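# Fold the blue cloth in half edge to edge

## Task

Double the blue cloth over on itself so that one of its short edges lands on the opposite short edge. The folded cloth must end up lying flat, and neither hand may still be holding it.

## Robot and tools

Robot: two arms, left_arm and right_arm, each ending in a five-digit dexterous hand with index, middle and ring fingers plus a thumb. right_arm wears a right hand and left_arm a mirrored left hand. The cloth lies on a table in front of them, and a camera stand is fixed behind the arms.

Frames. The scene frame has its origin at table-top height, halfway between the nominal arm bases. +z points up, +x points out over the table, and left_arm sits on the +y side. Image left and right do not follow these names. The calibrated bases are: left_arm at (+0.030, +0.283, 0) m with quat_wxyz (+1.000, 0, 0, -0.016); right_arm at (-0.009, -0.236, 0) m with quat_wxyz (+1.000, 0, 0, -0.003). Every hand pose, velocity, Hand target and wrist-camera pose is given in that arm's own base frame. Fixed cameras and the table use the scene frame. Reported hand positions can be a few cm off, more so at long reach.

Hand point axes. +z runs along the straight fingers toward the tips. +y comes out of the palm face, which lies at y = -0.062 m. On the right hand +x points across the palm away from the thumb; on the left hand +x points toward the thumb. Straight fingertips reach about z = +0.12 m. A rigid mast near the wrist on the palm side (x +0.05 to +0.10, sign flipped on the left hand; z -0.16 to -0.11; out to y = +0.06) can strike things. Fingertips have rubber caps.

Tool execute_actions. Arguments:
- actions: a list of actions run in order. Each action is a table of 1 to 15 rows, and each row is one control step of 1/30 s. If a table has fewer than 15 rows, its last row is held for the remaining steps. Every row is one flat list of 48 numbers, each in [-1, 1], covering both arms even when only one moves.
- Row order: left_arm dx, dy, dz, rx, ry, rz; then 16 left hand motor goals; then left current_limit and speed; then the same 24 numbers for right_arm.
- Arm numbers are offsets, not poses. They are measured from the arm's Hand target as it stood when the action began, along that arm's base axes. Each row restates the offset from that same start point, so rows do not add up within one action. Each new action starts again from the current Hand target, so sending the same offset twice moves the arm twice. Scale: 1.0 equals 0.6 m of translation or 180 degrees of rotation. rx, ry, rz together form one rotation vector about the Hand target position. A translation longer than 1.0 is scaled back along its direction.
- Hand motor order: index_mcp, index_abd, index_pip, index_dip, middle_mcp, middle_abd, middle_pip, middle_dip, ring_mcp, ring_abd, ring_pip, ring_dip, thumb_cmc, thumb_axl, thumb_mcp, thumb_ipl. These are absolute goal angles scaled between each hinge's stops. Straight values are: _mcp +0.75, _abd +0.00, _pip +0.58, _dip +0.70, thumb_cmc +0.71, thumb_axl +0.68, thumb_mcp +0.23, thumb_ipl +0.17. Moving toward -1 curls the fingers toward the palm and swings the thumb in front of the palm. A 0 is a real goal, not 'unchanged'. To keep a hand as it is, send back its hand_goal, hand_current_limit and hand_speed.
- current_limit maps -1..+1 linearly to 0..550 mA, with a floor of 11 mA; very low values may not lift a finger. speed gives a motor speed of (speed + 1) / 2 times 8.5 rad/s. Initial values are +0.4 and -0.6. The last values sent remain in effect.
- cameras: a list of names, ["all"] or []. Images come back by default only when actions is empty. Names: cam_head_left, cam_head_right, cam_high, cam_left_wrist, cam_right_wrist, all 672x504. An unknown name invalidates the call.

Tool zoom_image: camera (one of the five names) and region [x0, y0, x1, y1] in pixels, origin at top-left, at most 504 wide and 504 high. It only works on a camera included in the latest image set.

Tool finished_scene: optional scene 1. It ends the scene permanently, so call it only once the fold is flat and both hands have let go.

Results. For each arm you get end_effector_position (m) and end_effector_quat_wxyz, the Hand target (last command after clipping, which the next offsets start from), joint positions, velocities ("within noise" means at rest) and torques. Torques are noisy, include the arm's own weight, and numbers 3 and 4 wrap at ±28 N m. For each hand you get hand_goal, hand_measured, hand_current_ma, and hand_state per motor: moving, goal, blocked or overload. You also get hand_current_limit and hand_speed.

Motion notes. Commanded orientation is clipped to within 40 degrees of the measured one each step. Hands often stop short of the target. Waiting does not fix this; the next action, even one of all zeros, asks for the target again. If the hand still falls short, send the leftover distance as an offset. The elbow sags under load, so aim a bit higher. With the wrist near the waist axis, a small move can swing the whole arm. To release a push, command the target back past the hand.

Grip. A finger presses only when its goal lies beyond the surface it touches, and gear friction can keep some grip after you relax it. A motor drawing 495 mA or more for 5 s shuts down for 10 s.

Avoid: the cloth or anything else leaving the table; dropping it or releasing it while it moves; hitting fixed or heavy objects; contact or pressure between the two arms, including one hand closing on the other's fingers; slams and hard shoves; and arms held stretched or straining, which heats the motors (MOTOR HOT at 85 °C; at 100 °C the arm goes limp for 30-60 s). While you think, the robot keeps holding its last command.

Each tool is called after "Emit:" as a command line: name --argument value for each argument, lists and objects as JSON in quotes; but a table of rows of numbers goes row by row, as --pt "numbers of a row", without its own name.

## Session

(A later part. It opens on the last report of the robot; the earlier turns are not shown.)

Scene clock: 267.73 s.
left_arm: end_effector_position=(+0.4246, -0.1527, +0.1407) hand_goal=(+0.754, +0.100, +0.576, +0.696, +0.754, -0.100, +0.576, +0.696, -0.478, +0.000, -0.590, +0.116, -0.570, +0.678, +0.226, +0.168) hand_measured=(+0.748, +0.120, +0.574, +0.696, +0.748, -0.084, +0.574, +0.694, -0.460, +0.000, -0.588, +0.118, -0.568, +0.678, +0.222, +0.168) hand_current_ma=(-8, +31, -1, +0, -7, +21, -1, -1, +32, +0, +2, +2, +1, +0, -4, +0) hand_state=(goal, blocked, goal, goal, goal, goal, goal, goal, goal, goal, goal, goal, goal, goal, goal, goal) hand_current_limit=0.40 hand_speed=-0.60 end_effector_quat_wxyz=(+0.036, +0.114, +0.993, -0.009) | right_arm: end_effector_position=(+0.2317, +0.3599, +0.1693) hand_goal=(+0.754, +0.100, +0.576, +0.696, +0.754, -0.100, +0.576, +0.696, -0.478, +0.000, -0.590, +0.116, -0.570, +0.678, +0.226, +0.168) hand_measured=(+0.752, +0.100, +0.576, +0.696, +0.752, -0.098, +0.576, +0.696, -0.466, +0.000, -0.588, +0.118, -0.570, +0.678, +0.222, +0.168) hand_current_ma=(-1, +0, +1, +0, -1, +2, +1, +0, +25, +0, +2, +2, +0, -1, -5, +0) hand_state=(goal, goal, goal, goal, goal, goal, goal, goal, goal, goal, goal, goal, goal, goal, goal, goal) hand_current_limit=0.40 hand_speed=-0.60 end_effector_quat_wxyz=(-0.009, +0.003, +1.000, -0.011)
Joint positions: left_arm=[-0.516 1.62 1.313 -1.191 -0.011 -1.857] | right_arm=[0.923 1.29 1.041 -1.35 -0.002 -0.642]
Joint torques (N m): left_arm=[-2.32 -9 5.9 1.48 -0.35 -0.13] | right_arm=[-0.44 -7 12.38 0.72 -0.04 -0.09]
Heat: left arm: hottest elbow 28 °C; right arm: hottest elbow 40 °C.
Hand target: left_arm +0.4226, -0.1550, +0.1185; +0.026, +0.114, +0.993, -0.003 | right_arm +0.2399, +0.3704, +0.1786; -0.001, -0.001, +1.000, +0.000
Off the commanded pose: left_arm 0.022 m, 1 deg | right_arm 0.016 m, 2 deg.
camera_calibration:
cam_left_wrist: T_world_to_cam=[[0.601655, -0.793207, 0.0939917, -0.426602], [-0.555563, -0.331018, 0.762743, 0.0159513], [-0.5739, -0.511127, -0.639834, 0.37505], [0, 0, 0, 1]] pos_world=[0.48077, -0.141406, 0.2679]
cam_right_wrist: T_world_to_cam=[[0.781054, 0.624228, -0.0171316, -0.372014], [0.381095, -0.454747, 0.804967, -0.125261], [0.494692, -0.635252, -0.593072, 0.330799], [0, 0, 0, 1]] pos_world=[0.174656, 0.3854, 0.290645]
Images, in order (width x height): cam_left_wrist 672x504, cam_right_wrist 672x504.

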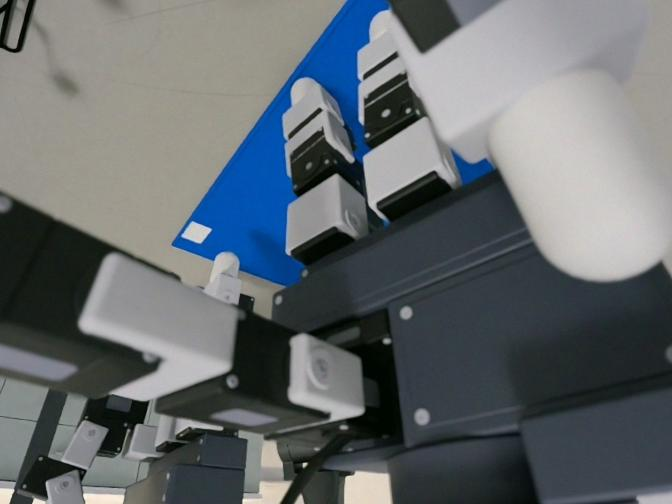

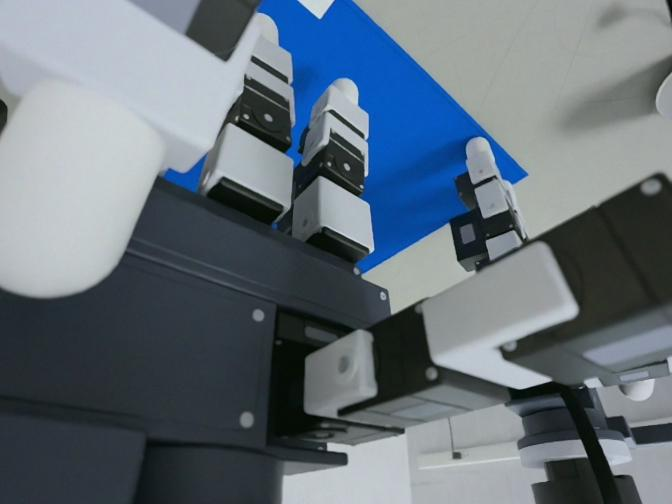

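Emit:
execute_actions --actions '[[[0,0,0,0,0,0,0.754,-0.4,0.576,0.696,0.754,0.4,0.576,0.696,-0.479,0,-0.59,0.116,-0.571,0.678,0.226,0.168,0.4,-0.9,0,0,0,0,0,0,0.754,0.1,0.576,0.696,0.754,-0.1,0.576,0.696,-0.479,0,-0.59,0.116,-0.571,0.678,0.226,0.168,0.4,-0.6]],[[0,0,0,0,0,0,0.754,-0.4,0.576,0.696,0.754,0.4,0.576,0.696,-0.479,0,-0.59,0.116,-0.571,0.678,0.226,0.168,0.4,-0.9,0,0,0,0,0,0,0.754,0.1,0.576,0.696,0.754,-0.1,0.576,0.696,-0.479,0,-0.59,0.116,-0.571,0.678,0.226,0.168,0.4,-0.6]],[[0,0,0,0,0,0,0.754,-0.4,0.576,0.696,0.754,0.4,0.576,0.696,-0.479,0,-0.59,0.116,-0.571,0.678,0.226,0.168,0.4,-0.9,0,0,0,0,0,0,0.754,0.1,0.576,0.696,0.754,-0.1,0.576,0.696,-0.479,0,-0.59,0.116,-0.571,0.678,0.226,0.168,0.4,-0.6]]]' --cameras '["cam_left_wrist","cam_right_wrist"]'

Emit:
zoom_image --camera "cam_right_wrist" --region '[420, 110, 560, 240]'

Emit:
zoom_image --camera "cam_left_wrist" --region '[180, 0, 500, 280]'

Scene clock: 288.20 s.
left_arm: end_effector_position=(+0.4248, -0.1538, +0.1407) hand_goal=(+0.754, -0.400, +0.576, +0.696, +0.754, +0.400, +0.576, +0.696, -0.478, +0.000, -0.590, +0.116, -0.570, +0.678, +0.226, +0.168) hand_measured=(+0.742, +0.108, +0.570, +0.694, +0.754, +0.308, +0.576, +0.696, -0.460, +0.000, -0.588, +0.118, -0.568, +0.678, +0.222, +0.168) hand_current_ma=(-21, +385, -7, -2, +0, -240, +0, +0, +32, +0, +2, +2, +1, +0, -4, +0) hand_state=(goal, blocked, goal, goal, goal, blocked, goal, goal, goal, goal, goal, goal, goal, goal, goal, goal) hand_current_limit=0.40 hand_speed=-0.90 end_effector_quat_wxyz=(+0.038, +0.115, +0.993, -0.010) | right_arm: end_effector_position=(+0.2317, +0.3599, +0.1693) hand_goal=(+0.754, +0.100, +0.576, +0.696, +0.754, -0.100, +0.576, +0.696, -0.478, +0.000, -0.590, +0.116, -0.570, +0.678, +0.226, +0.168) hand_measured=(+0.752, +0.100, +0.576, +0.696, +0.752, -0.098, +0.576, +0.696, -0.466, +0.000, -0.588, +0.118, -0.570, +0.678, +0.222, +0.168) hand_current_ma=(-1, +0, +1, +0, -1, +2, +1, +0, +25, +0, +2, +2, +0, -1, -5, +0) hand_state=(goal, goal, goal, goal, goal, goal, goal, goal, goal, goal, goal, goal, goal, goal, goal, goal) hand_current_limit=0.40 hand_speed=-0.60 end_effector_quat_wxyz=(-0.009, +0.003, +1.000, -0.011)
Joint positions: left_arm=[-0.518 1.618 1.311 -1.186 -0.011 -1.858] | right_arm=[0.923 1.29 1.041 -1.35 -0.002 -0.642]
Joint torques (N m): left_arm=[-2.26 -8.88 6.02 1.32 -0.34 -0.12] | right_arm=[-0.73 -7.12 12.44 0.75 -0.03 -0.11]
Heat: left arm: hottest elbow 28 °C; right arm: hottest elbow 41 °C.
Hand target: left_arm +0.4226, -0.1549, +0.1185; +0.026, +0.114, +0.993, -0.003 | right_arm +0.2399, +0.3704, +0.1786; -0.001, -0.001, +1.000, +0.000
Off the commanded pose: left_arm 0.022 m, 2 deg | right_arm 0.016 m, 2 deg.
camera_calibration:
cam_left_wrist: T_world_to_cam=[[0.600317, -0.793663, 0.0985847, -0.427749], [-0.559238, -0.328453, 0.761165, 0.0178333], [-0.571728, -0.512072, -0.641022, 0.373629], [0, 0, 0, 1]] pos_world=[0.480372, -0.142306, 0.2681]
cam_right_wrist: T_world_to_cam=[[0.781054, 0.624228, -0.0171316, -0.372014], [0.381095, -0.454747, 0.804967, -0.125261], [0.494692, -0.635252, -0.593072, 0.330799], [0, 0, 0, 1]] pos_world=[0.174656, 0.3854, 0.290645]
Images, in order (width x height): cam_left_wrist 672x504, cam_right_wrist 672x504.

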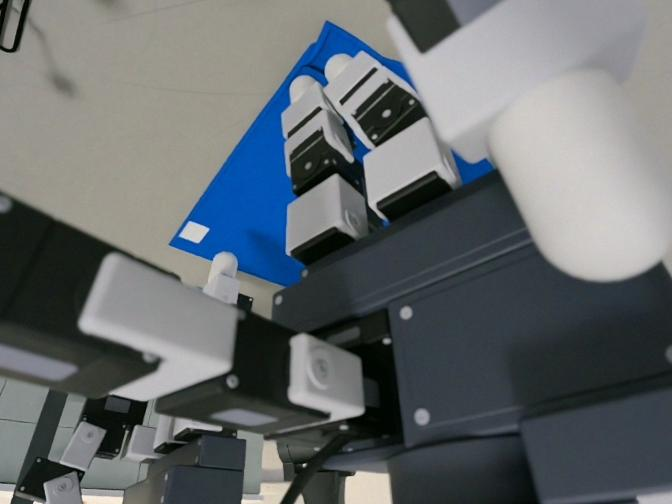

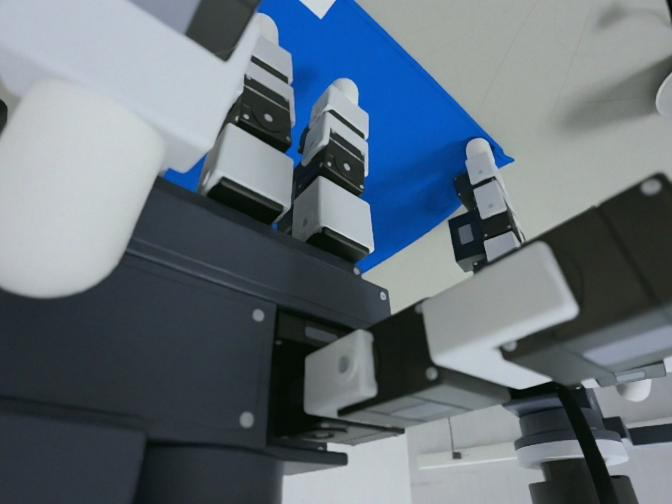

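Scaled by 3.600.

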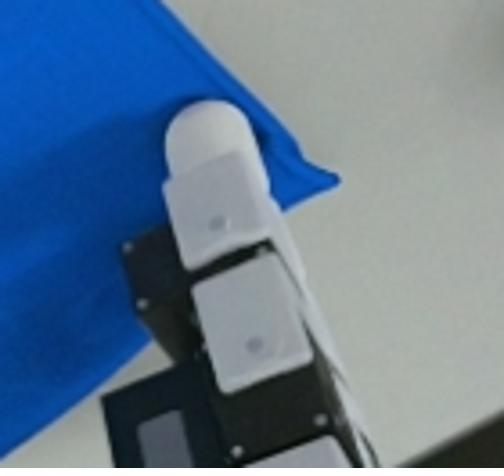

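Scaled by 1.575.

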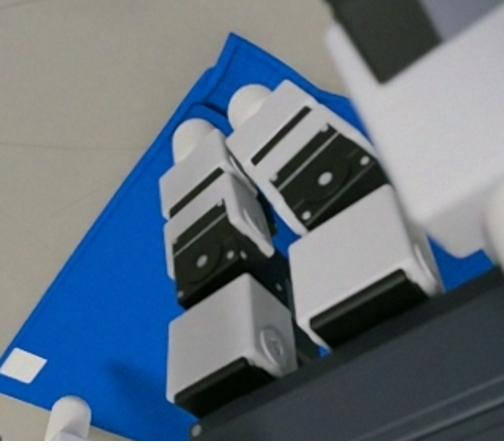

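Emit:
execute_actions --actions '[[[0,0,0.05,0,0,0,0.754,-0.4,0.576,0.696,0.754,0.4,0.576,0.696,-0.479,0,-0.59,0.116,-0.571,0.678,0.226,0.168,0.4,-0.9,0,0,0,0,0,0,0.754,0.1,0.576,0.696,0.754,-0.1,0.576,0.696,-0.479,0,-0.59,0.116,-0.571,0.678,0.226,0.168,0.4,-0.6]],[[0,0,0.05,0,0,0,0.754,-0.4,0.576,0.696,0.754,0.4,0.576,0.696,-0.479,0,-0.59,0.116,-0.571,0.678,0.226,0.168,0.4,-0.9,0,0,0,0,0,0,0.754,0.1,0.576,0.696,0.754,-0.1,0.576,0.696,-0.479,0,-0.59,0.116,-0.571,0.678,0.226,0.168,0.4,-0.6]]]' --cameras '["cam_left_wrist","cam_right_wrist"]'

Emit:
zoom_image --camera "cam_right_wrist" --region '[360, 80, 600, 290]'

Emit:
zoom_image --camera "cam_left_wrist" --region '[180, 0, 500, 280]'

Scene clock: 304.60 s.
left_arm: end_effector_position=(+0.4126, -0.1468, +0.1592) hand_goal=(+0.754, -0.400, +0.576, +0.696, +0.754, +0.400, +0.576, +0.696, -0.478, +0.000, -0.590, +0.116, -0.570, +0.678, +0.226, +0.168) hand_measured=(+0.744, +0.104, +0.572, +0.694, +0.756, +0.308, +0.576, +0.696, -0.460, +0.000, -0.588, +0.118, -0.570, +0.678, +0.222, +0.168) hand_current_ma=(-16, +385, -5, -2, +3, -240, +0, +0, +32, +0, +2, +2, +1, +0, -4, +0) hand_state=(goal, blocked, goal, goal, goal, blocked, goal, goal, goal, goal, goal, goal, goal, goal, goal, goal) hand_current_limit=0.40 hand_speed=-0.90 end_effector_quat_wxyz=(+0.004, +0.115, +0.993, +0.005) | right_arm: end_effector_position=(+0.2317, +0.3599, +0.1693) hand_goal=(+0.754, +0.100, +0.576, +0.696, +0.754, -0.100, +0.576, +0.696, -0.478, +0.000, -0.590, +0.116, -0.570, +0.678, +0.226, +0.168) hand_measured=(+0.752, +0.100, +0.576, +0.696, +0.752, -0.098, +0.576, +0.696, -0.466, +0.000, -0.588, +0.118, -0.570, +0.678, +0.222, +0.168) hand_current_ma=(-1, +0, +1, +0, -1, +2, +1, +0, +25, +0, +2, +2, +0, -1, -5, +0) hand_state=(goal, goal, goal, goal, goal, goal, goal, goal, goal, goal, goal, goal, goal, goal, goal, goal) hand_current_limit=0.40 hand_speed=-0.60 end_effector_quat_wxyz=(-0.009, +0.003, +1.000, -0.011)
Joint positions: left_arm=[-0.518 1.617 1.354 -1.303 -0.012 -1.858] | right_arm=[0.923 1.29 1.041 -1.35 -0.002 -0.642]
Joint torques (N m): left_arm=[-2.2 -12.16 11.38 -0.08 -0.33 -0.14] | right_arm=[-0.21 -7.24 12.45 0.73 -0.04 -0.13]
Heat: left arm: hottest elbow 28 °C; right arm: hottest elbow 41 °C.
Hand target: left_arm +0.4226, -0.1549, +0.1783; +0.026, +0.114, +0.993, -0.003 | right_arm +0.2399, +0.3704, +0.1786; -0.001, -0.001, +1.000, +0.000
Off the commanded pose: left_arm 0.023 m, 3 deg | right_arm 0.016 m, 2 deg.
camera_calibration:
cam_left_wrist: T_world_to_cam=[[0.604495, -0.796034, 0.0302553, -0.407802], [-0.509452, -0.357113, 0.782898, -0.0290575], [-0.612409, -0.488671, -0.621414, 0.39928], [0, 0, 0, 1]] pos_world=[0.476234, -0.139884, 0.283206]
cam_right_wrist: T_world_to_cam=[[0.781054, 0.624228, -0.0171316, -0.372014], [0.381095, -0.454747, 0.804967, -0.125261], [0.494692, -0.635252, -0.593072, 0.330799], [0, 0, 0, 1]] pos_world=[0.174656, 0.3854, 0.290645]
Images, in order (width x height): cam_left_wrist 672x504, cam_right_wrist 672x504.

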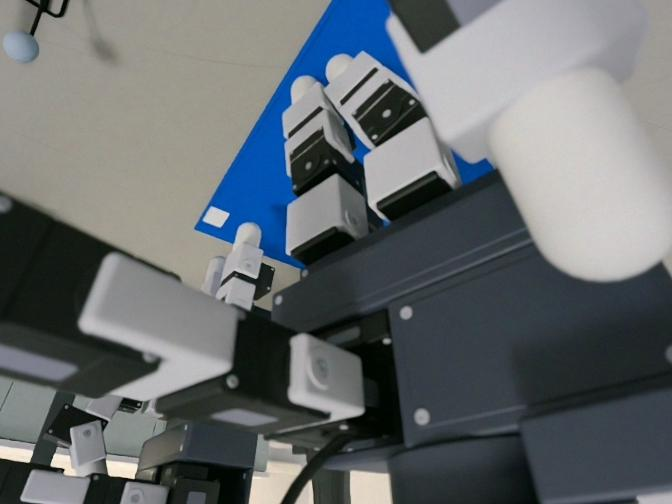

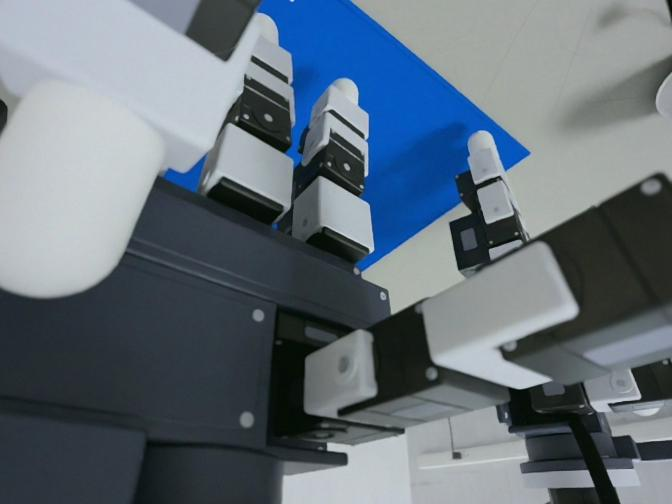

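Scaled by 2.100.

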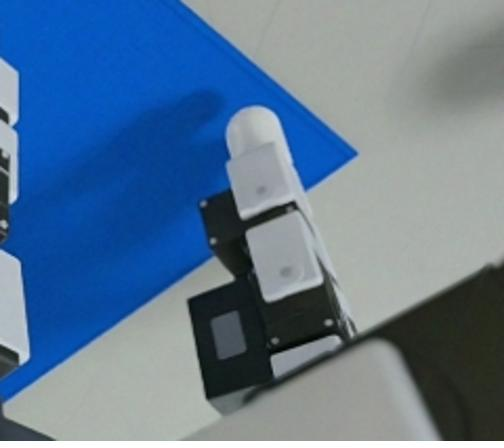

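Scaled by 1.575.

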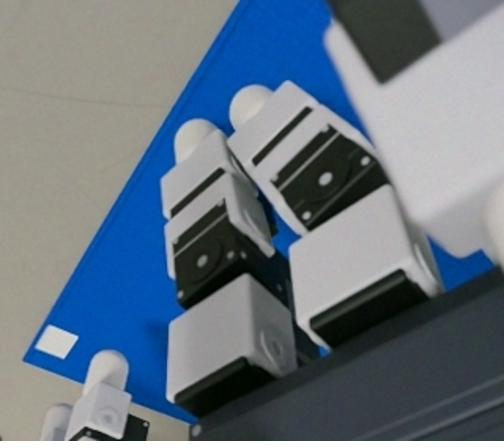

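Emit:
execute_actions --actions '[[[0,0,0.08,0,0,0,0.795,0,-0.606,0.304,0.8,0,0.576,0.696,0.8,0,0.576,0.696,-0.514,0.678,-0.281,0.168,0.4,-0.6,0,0,0.08,0,0,0,0.795,0,-0.606,0.304,0.8,0,0.576,0.696,0.8,0,0.576,0.696,-0.514,0.678,-0.281,0.168,0.4,-0.6]],[[0,0,0.05,0,0,0,0.795,0,-0.606,0.304,0.8,0,0.576,0.696,0.8,0,0.576,0.696,-0.514,0.678,-0.281,0.168,0.4,-0.6,0,0,0.05,0,0,0,0.795,0,-0.606,0.304,0.8,0,0.576,0.696,0.8,0,0.576,0.696,-0.514,0.678,-0.281,0.168,0.4,-0.6]],[[0.005,-0.06,0,-0.1026,0.0441,-0.0283,0.795,0,-0.606,0.304,0.8,0,0.576,0.696,0.8,0,0.576,0.696,-0.514,0.678,-0.281,0.168,0.4,-0.6,-0.011,-0.068,0,-0.1084,-0.0294,0.0509,0.795,0,-0.606,0.304,0.8,0,0.576,0.696,0.8,0,0.576,0.696,-0.514,0.678,-0.281,0.168,0.4,-0.6]],[[0.005,-0.06,0,-0.1026,0.0441,-0.0283,0.795,0,-0.606,0.304,0.8,0,0.576,0.696,0.8,0,0.576,0.696,-0.514,0.678,-0.281,0.168,0.4,-0.6,-0.011,-0.068,0,-0.1084,-0.0294,0.0509,0.795,0,-0.606,0.304,0.8,0,0.576,0.696,0.8,0,0.576,0.696,-0.514,0.678,-0.281,0.168,0.4,-0.6]],[[0.005,-0.06,0,-0.1026,0.0441,-0.0283,0.795,0,-0.606,0.304,0.8,0,0.576,0.696,0.8,0,0.576,0.696,-0.514,0.678,-0.281,0.168,0.4,-0.6,-0.012,-0.0675,0,-0.1084,-0.0294,0.0509,0.795,0,-0.606,0.304,0.8,0,0.576,0.696,0.8,0,0.576,0.696,-0.514,0.678,-0.281,0.168,0.4,-0.6]]]' --cameras '["all"]'

Scene clock: 371.00 s.
left_arm: end_effector_position=(+0.4222, -0.2598, +0.2514) hand_goal=(+0.796, +0.000, -0.606, +0.304, +0.800, +0.000, +0.576, +0.696, +0.800, +0.000, +0.576, +0.696, -0.514, +0.678, -0.280, +0.168) hand_measured=(+0.788, +0.002, -0.602, +0.308, +0.788, +0.002, +0.574, +0.696, +0.786, +0.000, +0.572, +0.694, -0.516, +0.678, -0.280, +0.168) hand_current_ma=(-11, +2, +4, +3, -20, +1, -1, +0, -24, +0, -3, -2, -2, +0, +0, +0) hand_state=(goal, goal, goal, goal, goal, goal, goal, goal, goal, goal, goal, goal, goal, goal, goal, goal) hand_current_limit=0.40 hand_speed=-0.60 end_effector_quat_wxyz=(-0.097, +0.191, +0.850, -0.481) | right_arm: end_effector_position=(+0.2134, +0.2355, +0.1660) hand_goal=(+0.796, +0.000, -0.606, +0.304, +0.800, +0.000, +0.576, +0.696, +0.800, +0.000, +0.576, +0.696, -0.514, +0.678, -0.280, +0.168) hand_measured=(+0.792, +0.002, -0.602, +0.308, +0.790, -0.002, +0.576, +0.696, +0.792, +0.000, +0.574, +0.694, -0.516, +0.678, -0.280, +0.168) hand_current_ma=(-5, +2, +6, +4, -17, -2, +0, +0, -15, +0, -3, -2, -2, -1, -1, +0) hand_state=(goal, goal, goal, goal, goal, goal, goal, goal, goal, goal, goal, goal, goal, goal, goal, goal) hand_current_limit=0.40 hand_speed=-0.60 end_effector_quat_wxyz=(+0.183, -0.277, +0.867, -0.373)
Joint positions: left_arm=[-0.343 1.709 1.687 -1.675 1.02 -1.402] | right_arm=[1.108 1.226 0.96 -1.675 0.792 -0.925]
Joint torques (N m): left_arm=[-1.85 -11.69 10.99 -0.31 1.16 0] | right_arm=[0.38 -7.18 8.73 -0.46 0.8 -0.12]
Heat: left arm: hottest elbow 33 °C; right arm: hottest elbow 41 °C.
Hand target: left_arm +0.4315, -0.2630, +0.2564; -0.122, +0.211, +0.840, -0.485 | right_arm +0.2090, +0.2350, +0.1689; +0.124, -0.215, +0.830, -0.499
Off the commanded pose: left_arm 0.011 m, 4 deg | right_arm 0.005 m, 18 deg.
led back after a hold (right arm): the arm was led back toward your command in small steps, so it may still be short of it.
joint sent to its limit (left arm) — joint 4 (wrist pitch), lower limit. The joint targets are off in orientation, not in position.
joint sent to its limit (right arm) — joint 4 (wrist pitch), lower limit. The joint targets are off in orientation, not in position.
pose unreachable (right arm): on one or more control steps of this call, first in action 0 (counted from 0), this arm could not follow its commanded pose, so it was not sent that pose on those steps. It may still have moved: this result reports where it is.
cause: moving toward the commanded pose would bring a part of the arm too close to another arm (a part of this arm just beyond joint 4 (wrist pitch) and a part of the left arm just beyond its joint 3 (elbow), 45 mm apart when this arm was first held).
camera_calibration:
cam_left_wrist: T_world_to_cam=[[0.564214, -0.593432, 0.574022, -0.573492], [-0.200978, 0.575623, 0.792632, -0.0270203], [-0.800794, -0.56258, 0.205507, 0.259625], [0, 0, 0, 1]] pos_world=[0.526048, -0.178716, 0.297259]
cam_right_wrist: T_world_to_cam=[[0.384422, 0.842592, -0.377171, -0.187206], [0.0295392, 0.39713, 0.917287, -0.316367], [0.922685, -0.363767, 0.127776, -0.0161229], [0, 0, 0, 1]] pos_world=[0.0961878, 0.277512, 0.221651]

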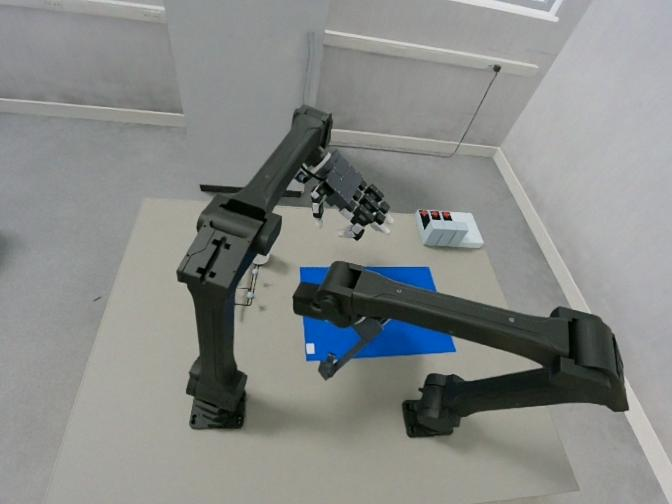

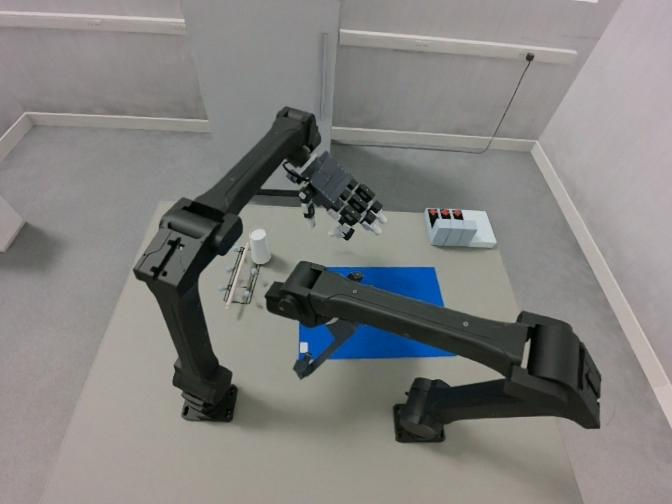

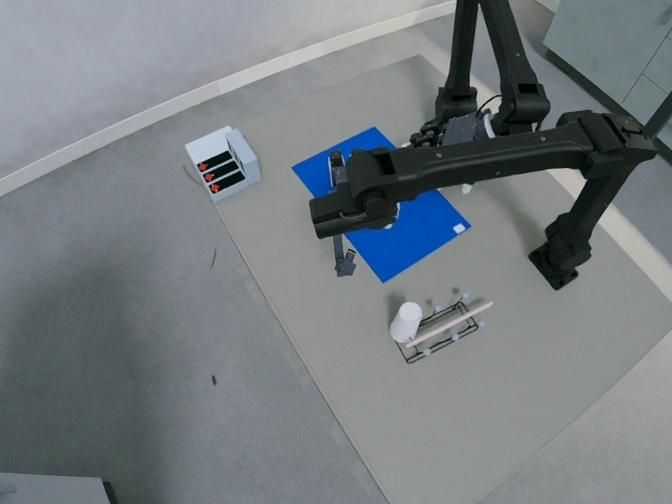

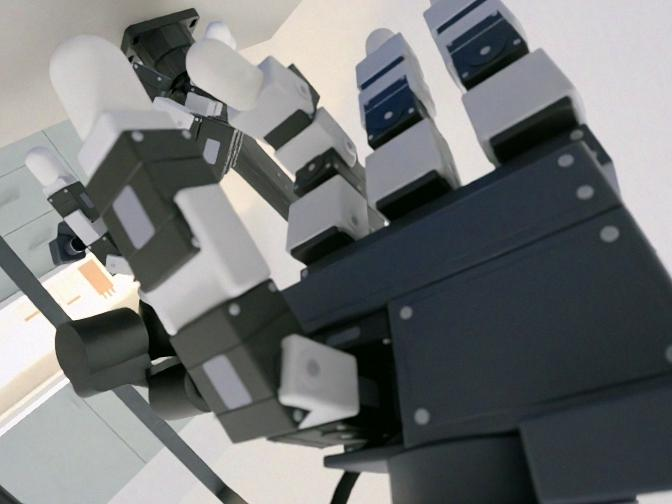

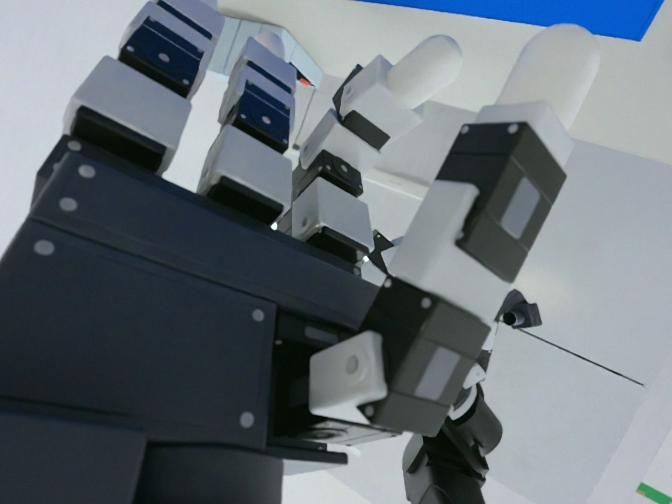

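Emit:
execute_actions --actions '[[[0,0,-0.1,0,0,0,0.795,0,-0.606,0.304,0.8,0,0.576,0.696,0.8,0,0.576,0.696,-0.514,0.678,-0.281,0.168,0.4,-0.6,0,0,-0.04,0,0,0,0.795,0,-0.606,0.304,0.8,0,0.576,0.696,0.8,0,0.576,0.696,-0.514,0.678,-0.281,0.168,0.4,-0.6]],[[0,0,-0.1,0,0,0,0.795,0,-0.606,0.304,0.8,0,0.576,0.696,0.8,0,0.576,0.696,-0.514,0.678,-0.281,0.168,0.4,-0.6,0,0,-0.06,0,0,0,0.795,0,-0.606,0.304,0.8,0,0.576,0.696,0.8,0,0.576,0.696,-0.514,0.678,-0.281,0.168,0.4,-0.6]]]' --cameras '["all"]'

Scene clock: 394.43 s.
left_arm: end_effector_position=(+0.4267, -0.2628, +0.1395) hand_goal=(+0.796, +0.000, -0.606, +0.304, +0.800, +0.000, +0.576, +0.696, +0.800, +0.000, +0.576, +0.696, -0.514, +0.678, -0.280, +0.168) hand_measured=(+0.788, +0.002, -0.602, +0.306, +0.788, +0.002, +0.574, +0.696, +0.786, +0.000, +0.572, +0.694, -0.516, +0.678, -0.280, +0.168) hand_current_ma=(-11, +2, +4, +3, -20, +1, -1, +0, -24, +0, -3, -2, -2, +0, +0, +0) hand_state=(goal, goal, goal, goal, goal, goal, goal, goal, goal, goal, goal, goal, goal, goal, goal, goal) hand_current_limit=0.40 hand_speed=-0.60 end_effector_quat_wxyz=(-0.126, +0.209, +0.840, -0.485) | right_arm: end_effector_position=(+0.2104, +0.2314, +0.1070) hand_goal=(+0.796, +0.000, -0.606, +0.304, +0.800, +0.000, +0.576, +0.696, +0.800, +0.000, +0.576, +0.696, -0.514, +0.678, -0.280, +0.168) hand_measured=(+0.792, +0.002, -0.602, +0.308, +0.790, -0.002, +0.576, +0.696, +0.792, +0.000, +0.574, +0.694, -0.516, +0.678, -0.280, +0.168) hand_current_ma=(-5, +2, +6, +4, -17, -2, +0, +0, -15, +0, -3, -2, -2, -1, -1, +0) hand_state=(goal, goal, goal, goal, goal, goal, goal, goal, goal, goal, goal, goal, goal, goal, goal, goal) hand_current_limit=0.40 hand_speed=-0.60 end_effector_quat_wxyz=(+0.150, -0.259, +0.853, -0.428)
Joint positions: left_arm=[-0.343 1.826 1.537 -1.544 1.029 -1.276] | right_arm=[1.134 1.393 0.912 -1.675 0.787 -0.778]
Joint torques (N m): left_arm=[-1.79 -12.63 7.86 0.06 0.95 -0.03] | right_arm=[0.44 -7.24 8.16 -0.85 0.52 0.19]
Heat: left arm: hottest elbow 37 °C; right arm: hottest elbow 37 °C.
Hand target: left_arm +0.4315, -0.2630, +0.1364; -0.122, +0.211, +0.840, -0.485 | right_arm +0.2091, +0.2350, +0.1088; +0.125, -0.215, +0.830, -0.499
Off the commanded pose: left_arm 0.006 m, 0 deg | right_arm 0.004 m, 10 deg.
joint sent to its limit (right arm) — joint 4 (wrist pitch), lower limit. The joint targets are off in orientation, not in position.
camera_calibration:
cam_left_wrist: T_world_to_cam=[[0.545687, -0.62234, 0.561176, -0.511362], [-0.137035, 0.594384, 0.79242, 0.0419757], [-0.826709, -0.509314, 0.239065, 0.304975], [0, 0, 0, 1]] pos_world=[0.536921, -0.187863, 0.180793]
cam_right_wrist: T_world_to_cam=[[0.435639, 0.763992, -0.475956, -0.186759], [0.068032, 0.49931, 0.863749, -0.286559], [0.897547, -0.408663, 0.165543, 0.00442785], [0, 0, 0, 1]] pos_world=[0.0968804, 0.287573, 0.157893]

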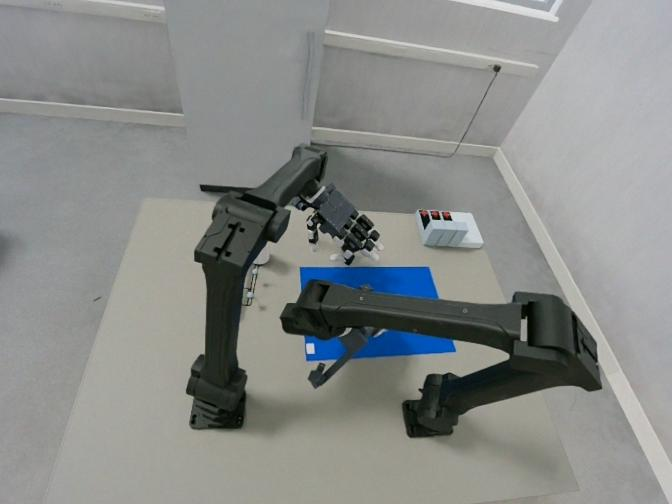

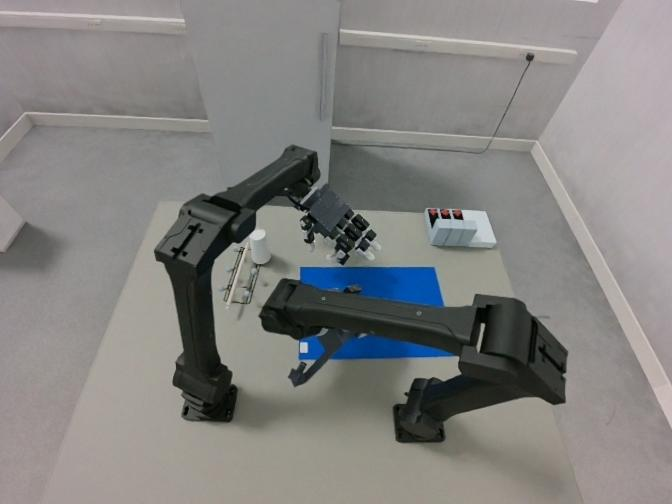

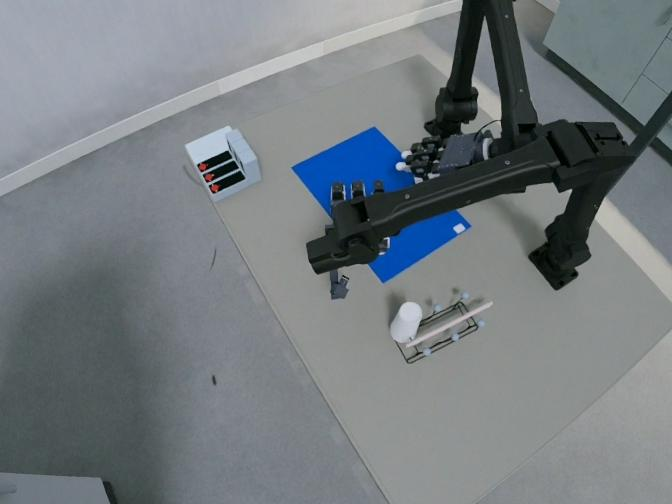

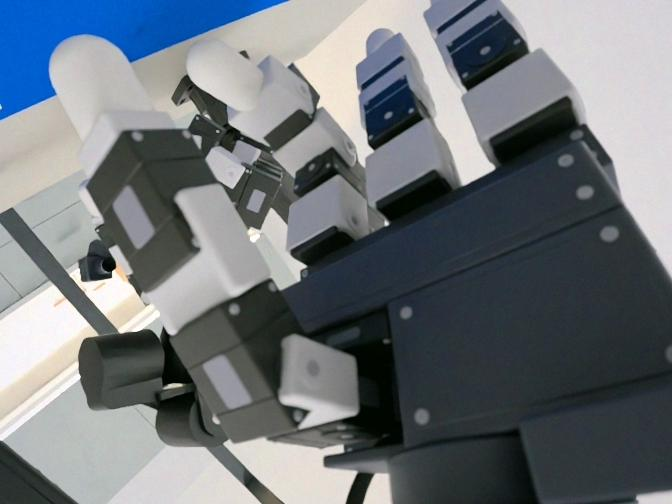

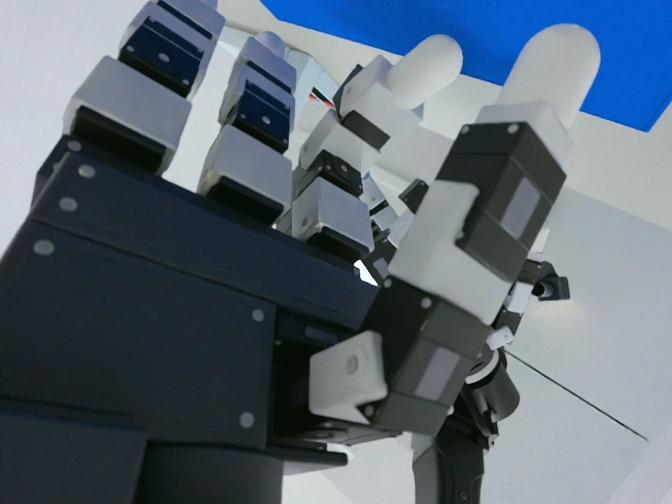

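Emit:
zoom_image --camera "cam_head_left" --region '[270, 220, 480, 380]'

Emit:
zoom_image --camera "cam_high" --region '[280, 110, 500, 300]'

Scaled by 2.400.

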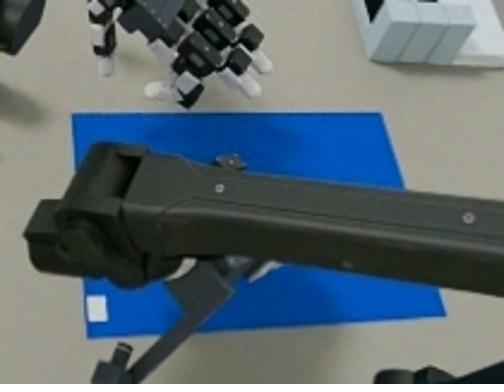

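Scaled by 2.291.

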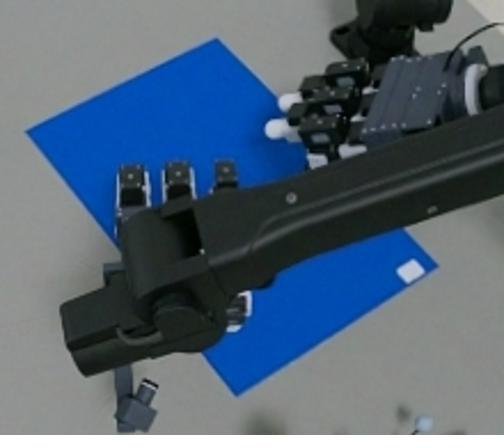

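Emit:
execute_actions --actions '[[[-0.031,0.027,-0.05,0,0,0,0.795,0,-0.606,0.304,0.8,0,0.576,0.696,0.8,0,0.576,0.696,-0.514,0.678,-0.281,0.168,0.4,-0.6,-0.02,0.0235,-0.03,0,0,0,0.795,0,-0.606,0.304,0.8,0,0.576,0.696,0.8,0,0.576,0.696,-0.514,0.678,-0.281,0.168,0.4,-0.6]],[[0,0,-0.07,0,0,0,0.795,0,-0.606,0.304,0.8,0,0.576,0.696,0.8,0,0.576,0.696,-0.514,0.678,-0.281,0.168,0.4,-0.6,0,0,-0.05,0,0,0,0.795,0,-0.606,0.304,0.8,0,0.576,0.696,0.8,0,0.576,0.696,-0.514,0.678,-0.281,0.168,0.4,-0.6]]]' --cameras '["all"]'

Emit:
zoom_image --camera "cam_high" --region '[280, 110, 500, 300]'

Scene clock: 426.37 s.
left_arm: end_effector_position=(+0.4093, -0.2487, +0.0723) hand_goal=(+0.796, +0.000, -0.606, +0.304, +0.800, +0.000, +0.576, +0.696, +0.800, +0.000, +0.576, +0.696, -0.514, +0.678, -0.280, +0.168) hand_measured=(+0.788, +0.002, -0.602, +0.306, +0.788, +0.002, +0.574, +0.696, +0.786, +0.000, +0.572, +0.694, -0.516, +0.678, -0.280, +0.168) hand_current_ma=(-11, +2, +4, +3, -20, +1, -1, +0, -24, +0, -3, -2, -2, +0, +0, +0) hand_state=(goal, goal, goal, goal, goal, goal, goal, goal, goal, goal, goal, goal, goal, goal, goal, goal) hand_current_limit=0.40 hand_speed=-0.60 end_effector_quat_wxyz=(-0.121, +0.214, +0.839, -0.485) | right_arm: end_effector_position=(+0.1973, +0.2425, +0.0579) hand_goal=(+0.796, +0.000, -0.606, +0.304, +0.800, +0.000, +0.576, +0.696, +0.800, +0.000, +0.576, +0.696, -0.514, +0.678, -0.280, +0.168) hand_measured=(+0.792, +0.002, -0.602, +0.308, +0.790, -0.002, +0.576, +0.696, +0.792, +0.000, +0.574, +0.694, -0.516, +0.678, -0.280, +0.168) hand_current_ma=(-6, +2, +5, +4, -17, -2, +0, +0, -15, +0, -3, -2, -2, -1, -1, +0) hand_state=(goal, goal, goal, goal, goal, goal, goal, goal, goal, goal, goal, goal, goal, goal, goal, goal) hand_current_limit=0.40 hand_speed=-0.60 end_effector_quat_wxyz=(+0.131, -0.237, +0.843, -0.464)
Joint positions: left_arm=[-0.329 1.839 1.367 -1.377 1.024 -1.244] | right_arm=[1.197 1.57 0.912 -1.675 0.74 -0.614]
Joint torques (N m): left_arm=[-1.49 -11.93 7.02 -0.01 0.96 -0.02] | right_arm=[0.32 -8.59 7.57 -1.2 0.44 0.18]
Heat: left arm: hottest elbow 34 °C; right arm: hottest elbow 35 °C.
Hand target: left_arm +0.4129, -0.2468, +0.0644; -0.122, +0.211, +0.840, -0.485 | right_arm +0.1971, +0.2491, +0.0609; +0.125, -0.215, +0.830, -0.499
Off the commanded pose: left_arm 0.009 m, 0 deg | right_arm 0.007 m, 5 deg.
joint sent to its limit (right arm) — joint 4 (wrist pitch), lower limit. The joint targets are off in orientation, not in position.
camera_calibration:
cam_left_wrist: T_world_to_cam=[[0.537203, -0.622334, 0.56931, -0.452534], [-0.144113, 0.597325, 0.788945, 0.0884076], [-0.83105, -0.505868, 0.231198, 0.317033], [0, 0, 0, 1]] pos_world=[0.519313, -0.174059, 0.114586]
cam_right_wrist: T_world_to_cam=[[0.483393, 0.700482, -0.52503, -0.204216], [0.0908245, 0.55639, 0.825943, -0.264926], [0.870679, -0.44694, 0.205334, 0.0411097], [0, 0, 0, 1]] pos_world=[0.0869848, 0.308825, 0.103153]

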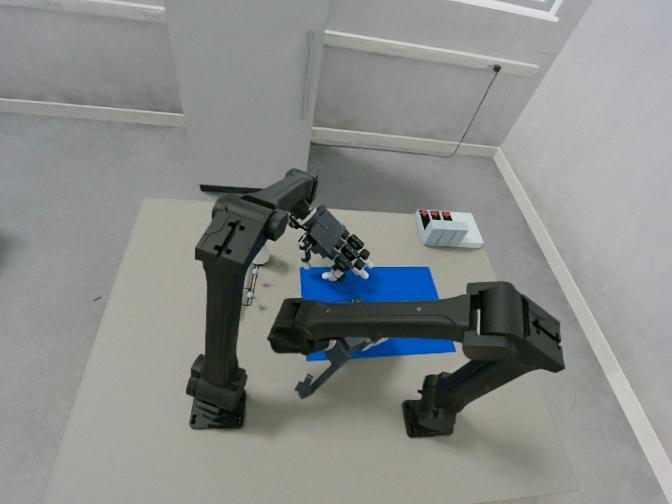

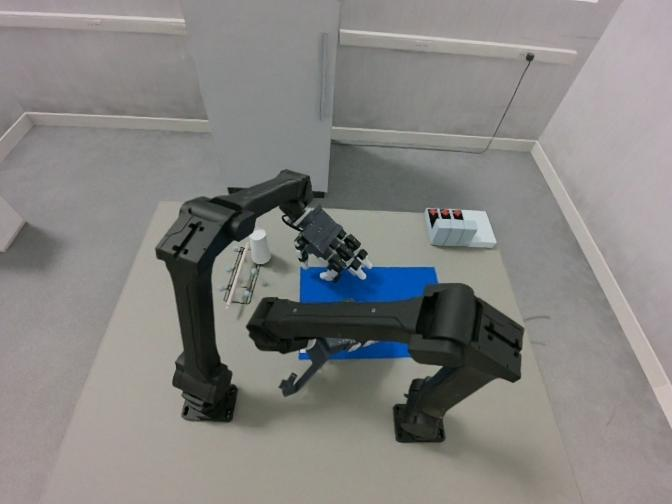

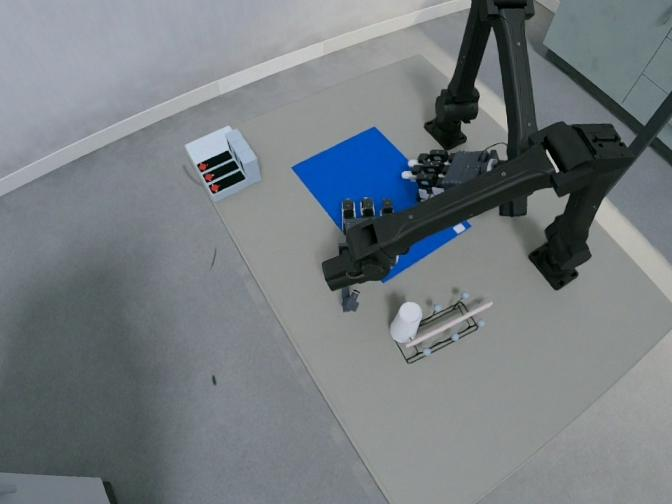

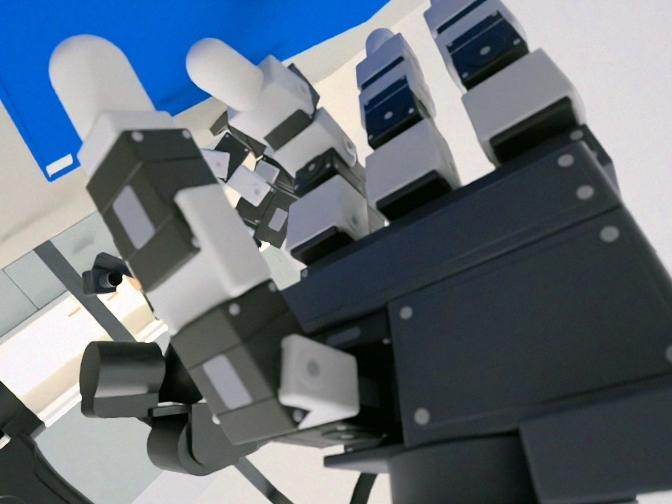

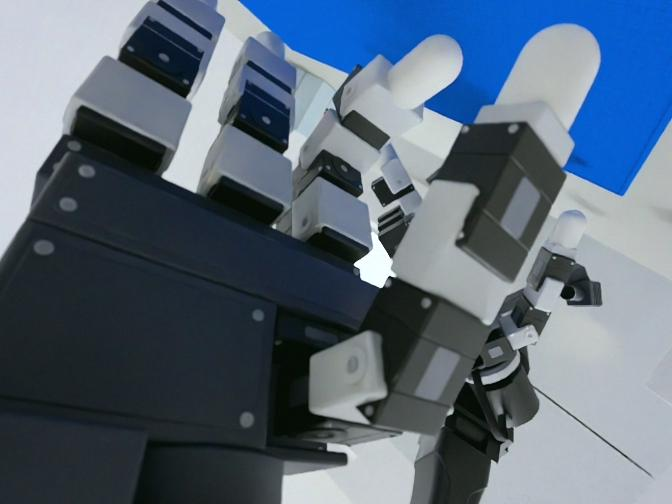

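Scaled by 2.291.

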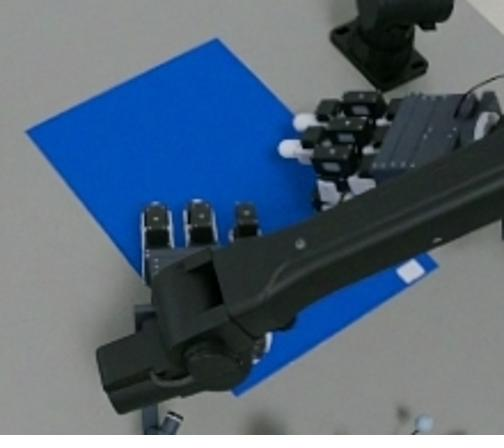

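Emit:
execute_actions --actions '[[[0,0,-0.07,0,0,0,0.795,0,-0.606,0.304,0.8,0,0.576,0.696,0.8,0,0.576,0.696,-0.514,0.678,-0.281,0.168,0.4,-0.6,0,0,-0.03,0,0,0,0.795,0,-0.606,0.304,0.8,0,0.576,0.696,0.8,0,0.576,0.696,-0.514,0.678,-0.281,0.168,0.4,-0.6]]]' --cameras '["cam_left_wrist","cam_right_wrist","cam_high"]'

Scene clock: 456.73 s.
left_arm: end_effector_position=(+0.4107, -0.2471, +0.0370) hand_goal=(+0.796, +0.000, -0.606, +0.304, +0.800, +0.000, +0.576, +0.696, +0.800, +0.000, +0.576, +0.696, -0.514, +0.678, -0.280, +0.168) hand_measured=(+0.788, +0.002, -0.606, +0.304, +0.788, +0.002, +0.574, +0.696, +0.786, +0.000, +0.572, +0.694, -0.516, +0.678, -0.288, +0.164) hand_current_ma=(-11, +1, +0, +0, -22, +1, -1, +0, -26, +0, -3, -2, -2, +0, -17, -6) hand_state=(goal, goal, goal, goal, goal, goal, goal, goal, goal, goal, goal, goal, goal, goal, goal, goal) hand_current_limit=0.40 hand_speed=-0.60 end_effector_quat_wxyz=(-0.119, +0.210, +0.839, -0.487) | right_arm: end_effector_position=(+0.1963, +0.2406, +0.0402) hand_goal=(+0.796, +0.000, -0.606, +0.304, +0.800, +0.000, +0.576, +0.696, +0.800, +0.000, +0.576, +0.696, -0.514, +0.678, -0.280, +0.168) hand_measured=(+0.792, +0.002, -0.602, +0.308, +0.790, -0.002, +0.576, +0.696, +0.792, +0.000, +0.574, +0.694, -0.516, +0.678, -0.280, +0.168) hand_current_ma=(-6, +2, +5, +4, -17, -2, +0, +0, -15, +0, -3, -2, -2, -1, -1, +0) hand_state=(goal, goal, goal, goal, goal, goal, goal, goal, goal, goal, goal, goal, goal, goal, goal, goal) hand_current_limit=0.40 hand_speed=-0.60 end_effector_quat_wxyz=(+0.125, -0.228, +0.836, -0.483)
Joint positions: left_arm=[-0.324 1.883 1.327 -1.288 1.027 -1.249] | right_arm=[1.205 1.636 0.912 -1.675 0.734 -0.565]
Joint torques (N m): left_arm=[-1.79 -11.52 6.5 0.34 0.81 0.04] | right_arm=[0.32 -9.35 7.66 -1.14 0.37 0.17]
Heat: left arm: hottest elbow 33 °C; right arm: hottest elbow 34 °C.
Hand target: left_arm +0.4129, -0.2468, +0.0224; -0.122, +0.212, +0.840, -0.485 | right_arm +0.1971, +0.2491, +0.0429; +0.125, -0.215, +0.830, -0.499
Off the commanded pose: left_arm 0.015 m, 0 deg | right_arm 0.009 m, 2 deg.
joint sent to its limit (right arm) — joint 4 (wrist pitch), lower limit. The joint targets are off in orientation, not in position.
camera_calibration:
cam_left_wrist: T_world_to_cam=[[0.542496, -0.616037, 0.571137, -0.432956], [-0.149412, 0.59828, 0.787233, 0.117897], [-0.826665, -0.512406, 0.232521, 0.323743], [0, 0, 0, 1]] pos_world=[0.520119, -0.171364, 0.0791878]
cam_right_wrist: T_world_to_cam=[[0.502964, 0.668689, -0.547614, -0.206879], [0.0975963, 0.585596, 0.804707, -0.256669], [0.858779, -0.458184, 0.229272, 0.0488569], [0, 0, 0, 1]] pos_world=[0.0871457, 0.311028, 0.0820519]
Images, in order (width x height): cam_high 672x504, cam_left_wrist 672x504, cam_right_wrist 672x504.

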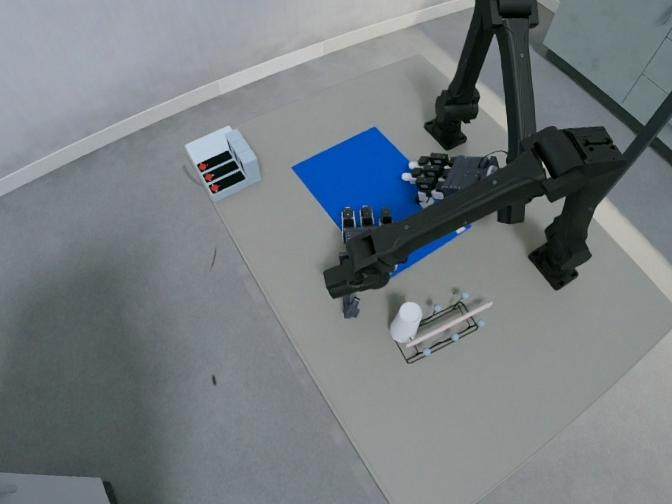

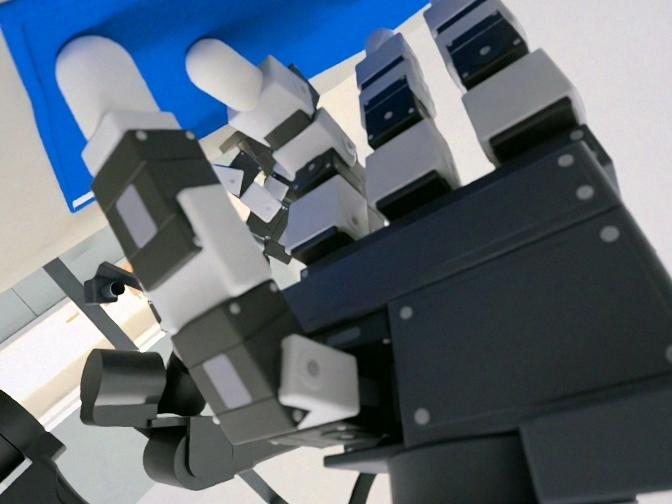

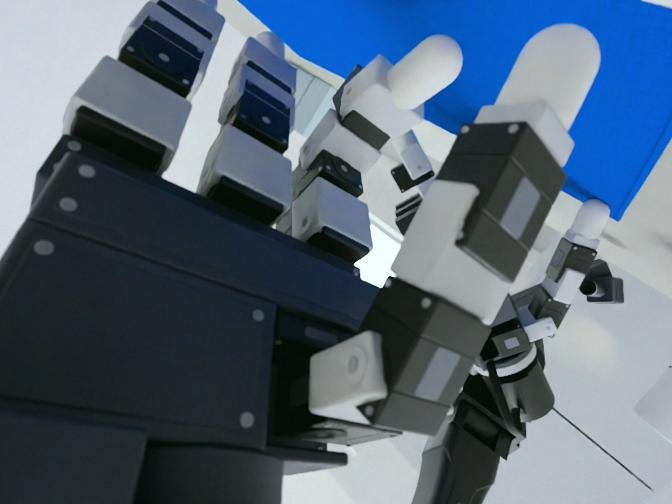

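Emit:
zoom_image --camera "cam_left_wrist" --region '[0, 0, 320, 240]'

Emit:
zoom_image --camera "cam_right_wrist" --region '[370, 0, 672, 240]'

Scaled by 1.575.

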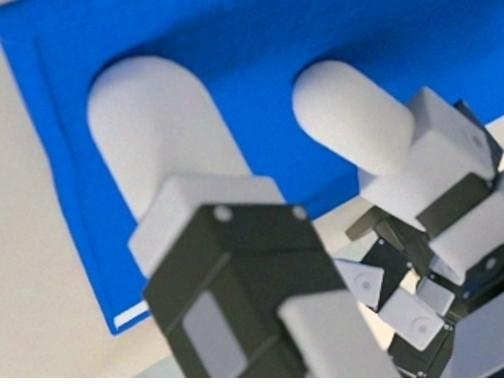

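Scaled by 1.669.

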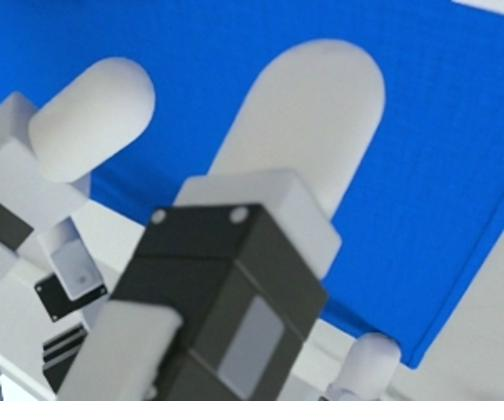

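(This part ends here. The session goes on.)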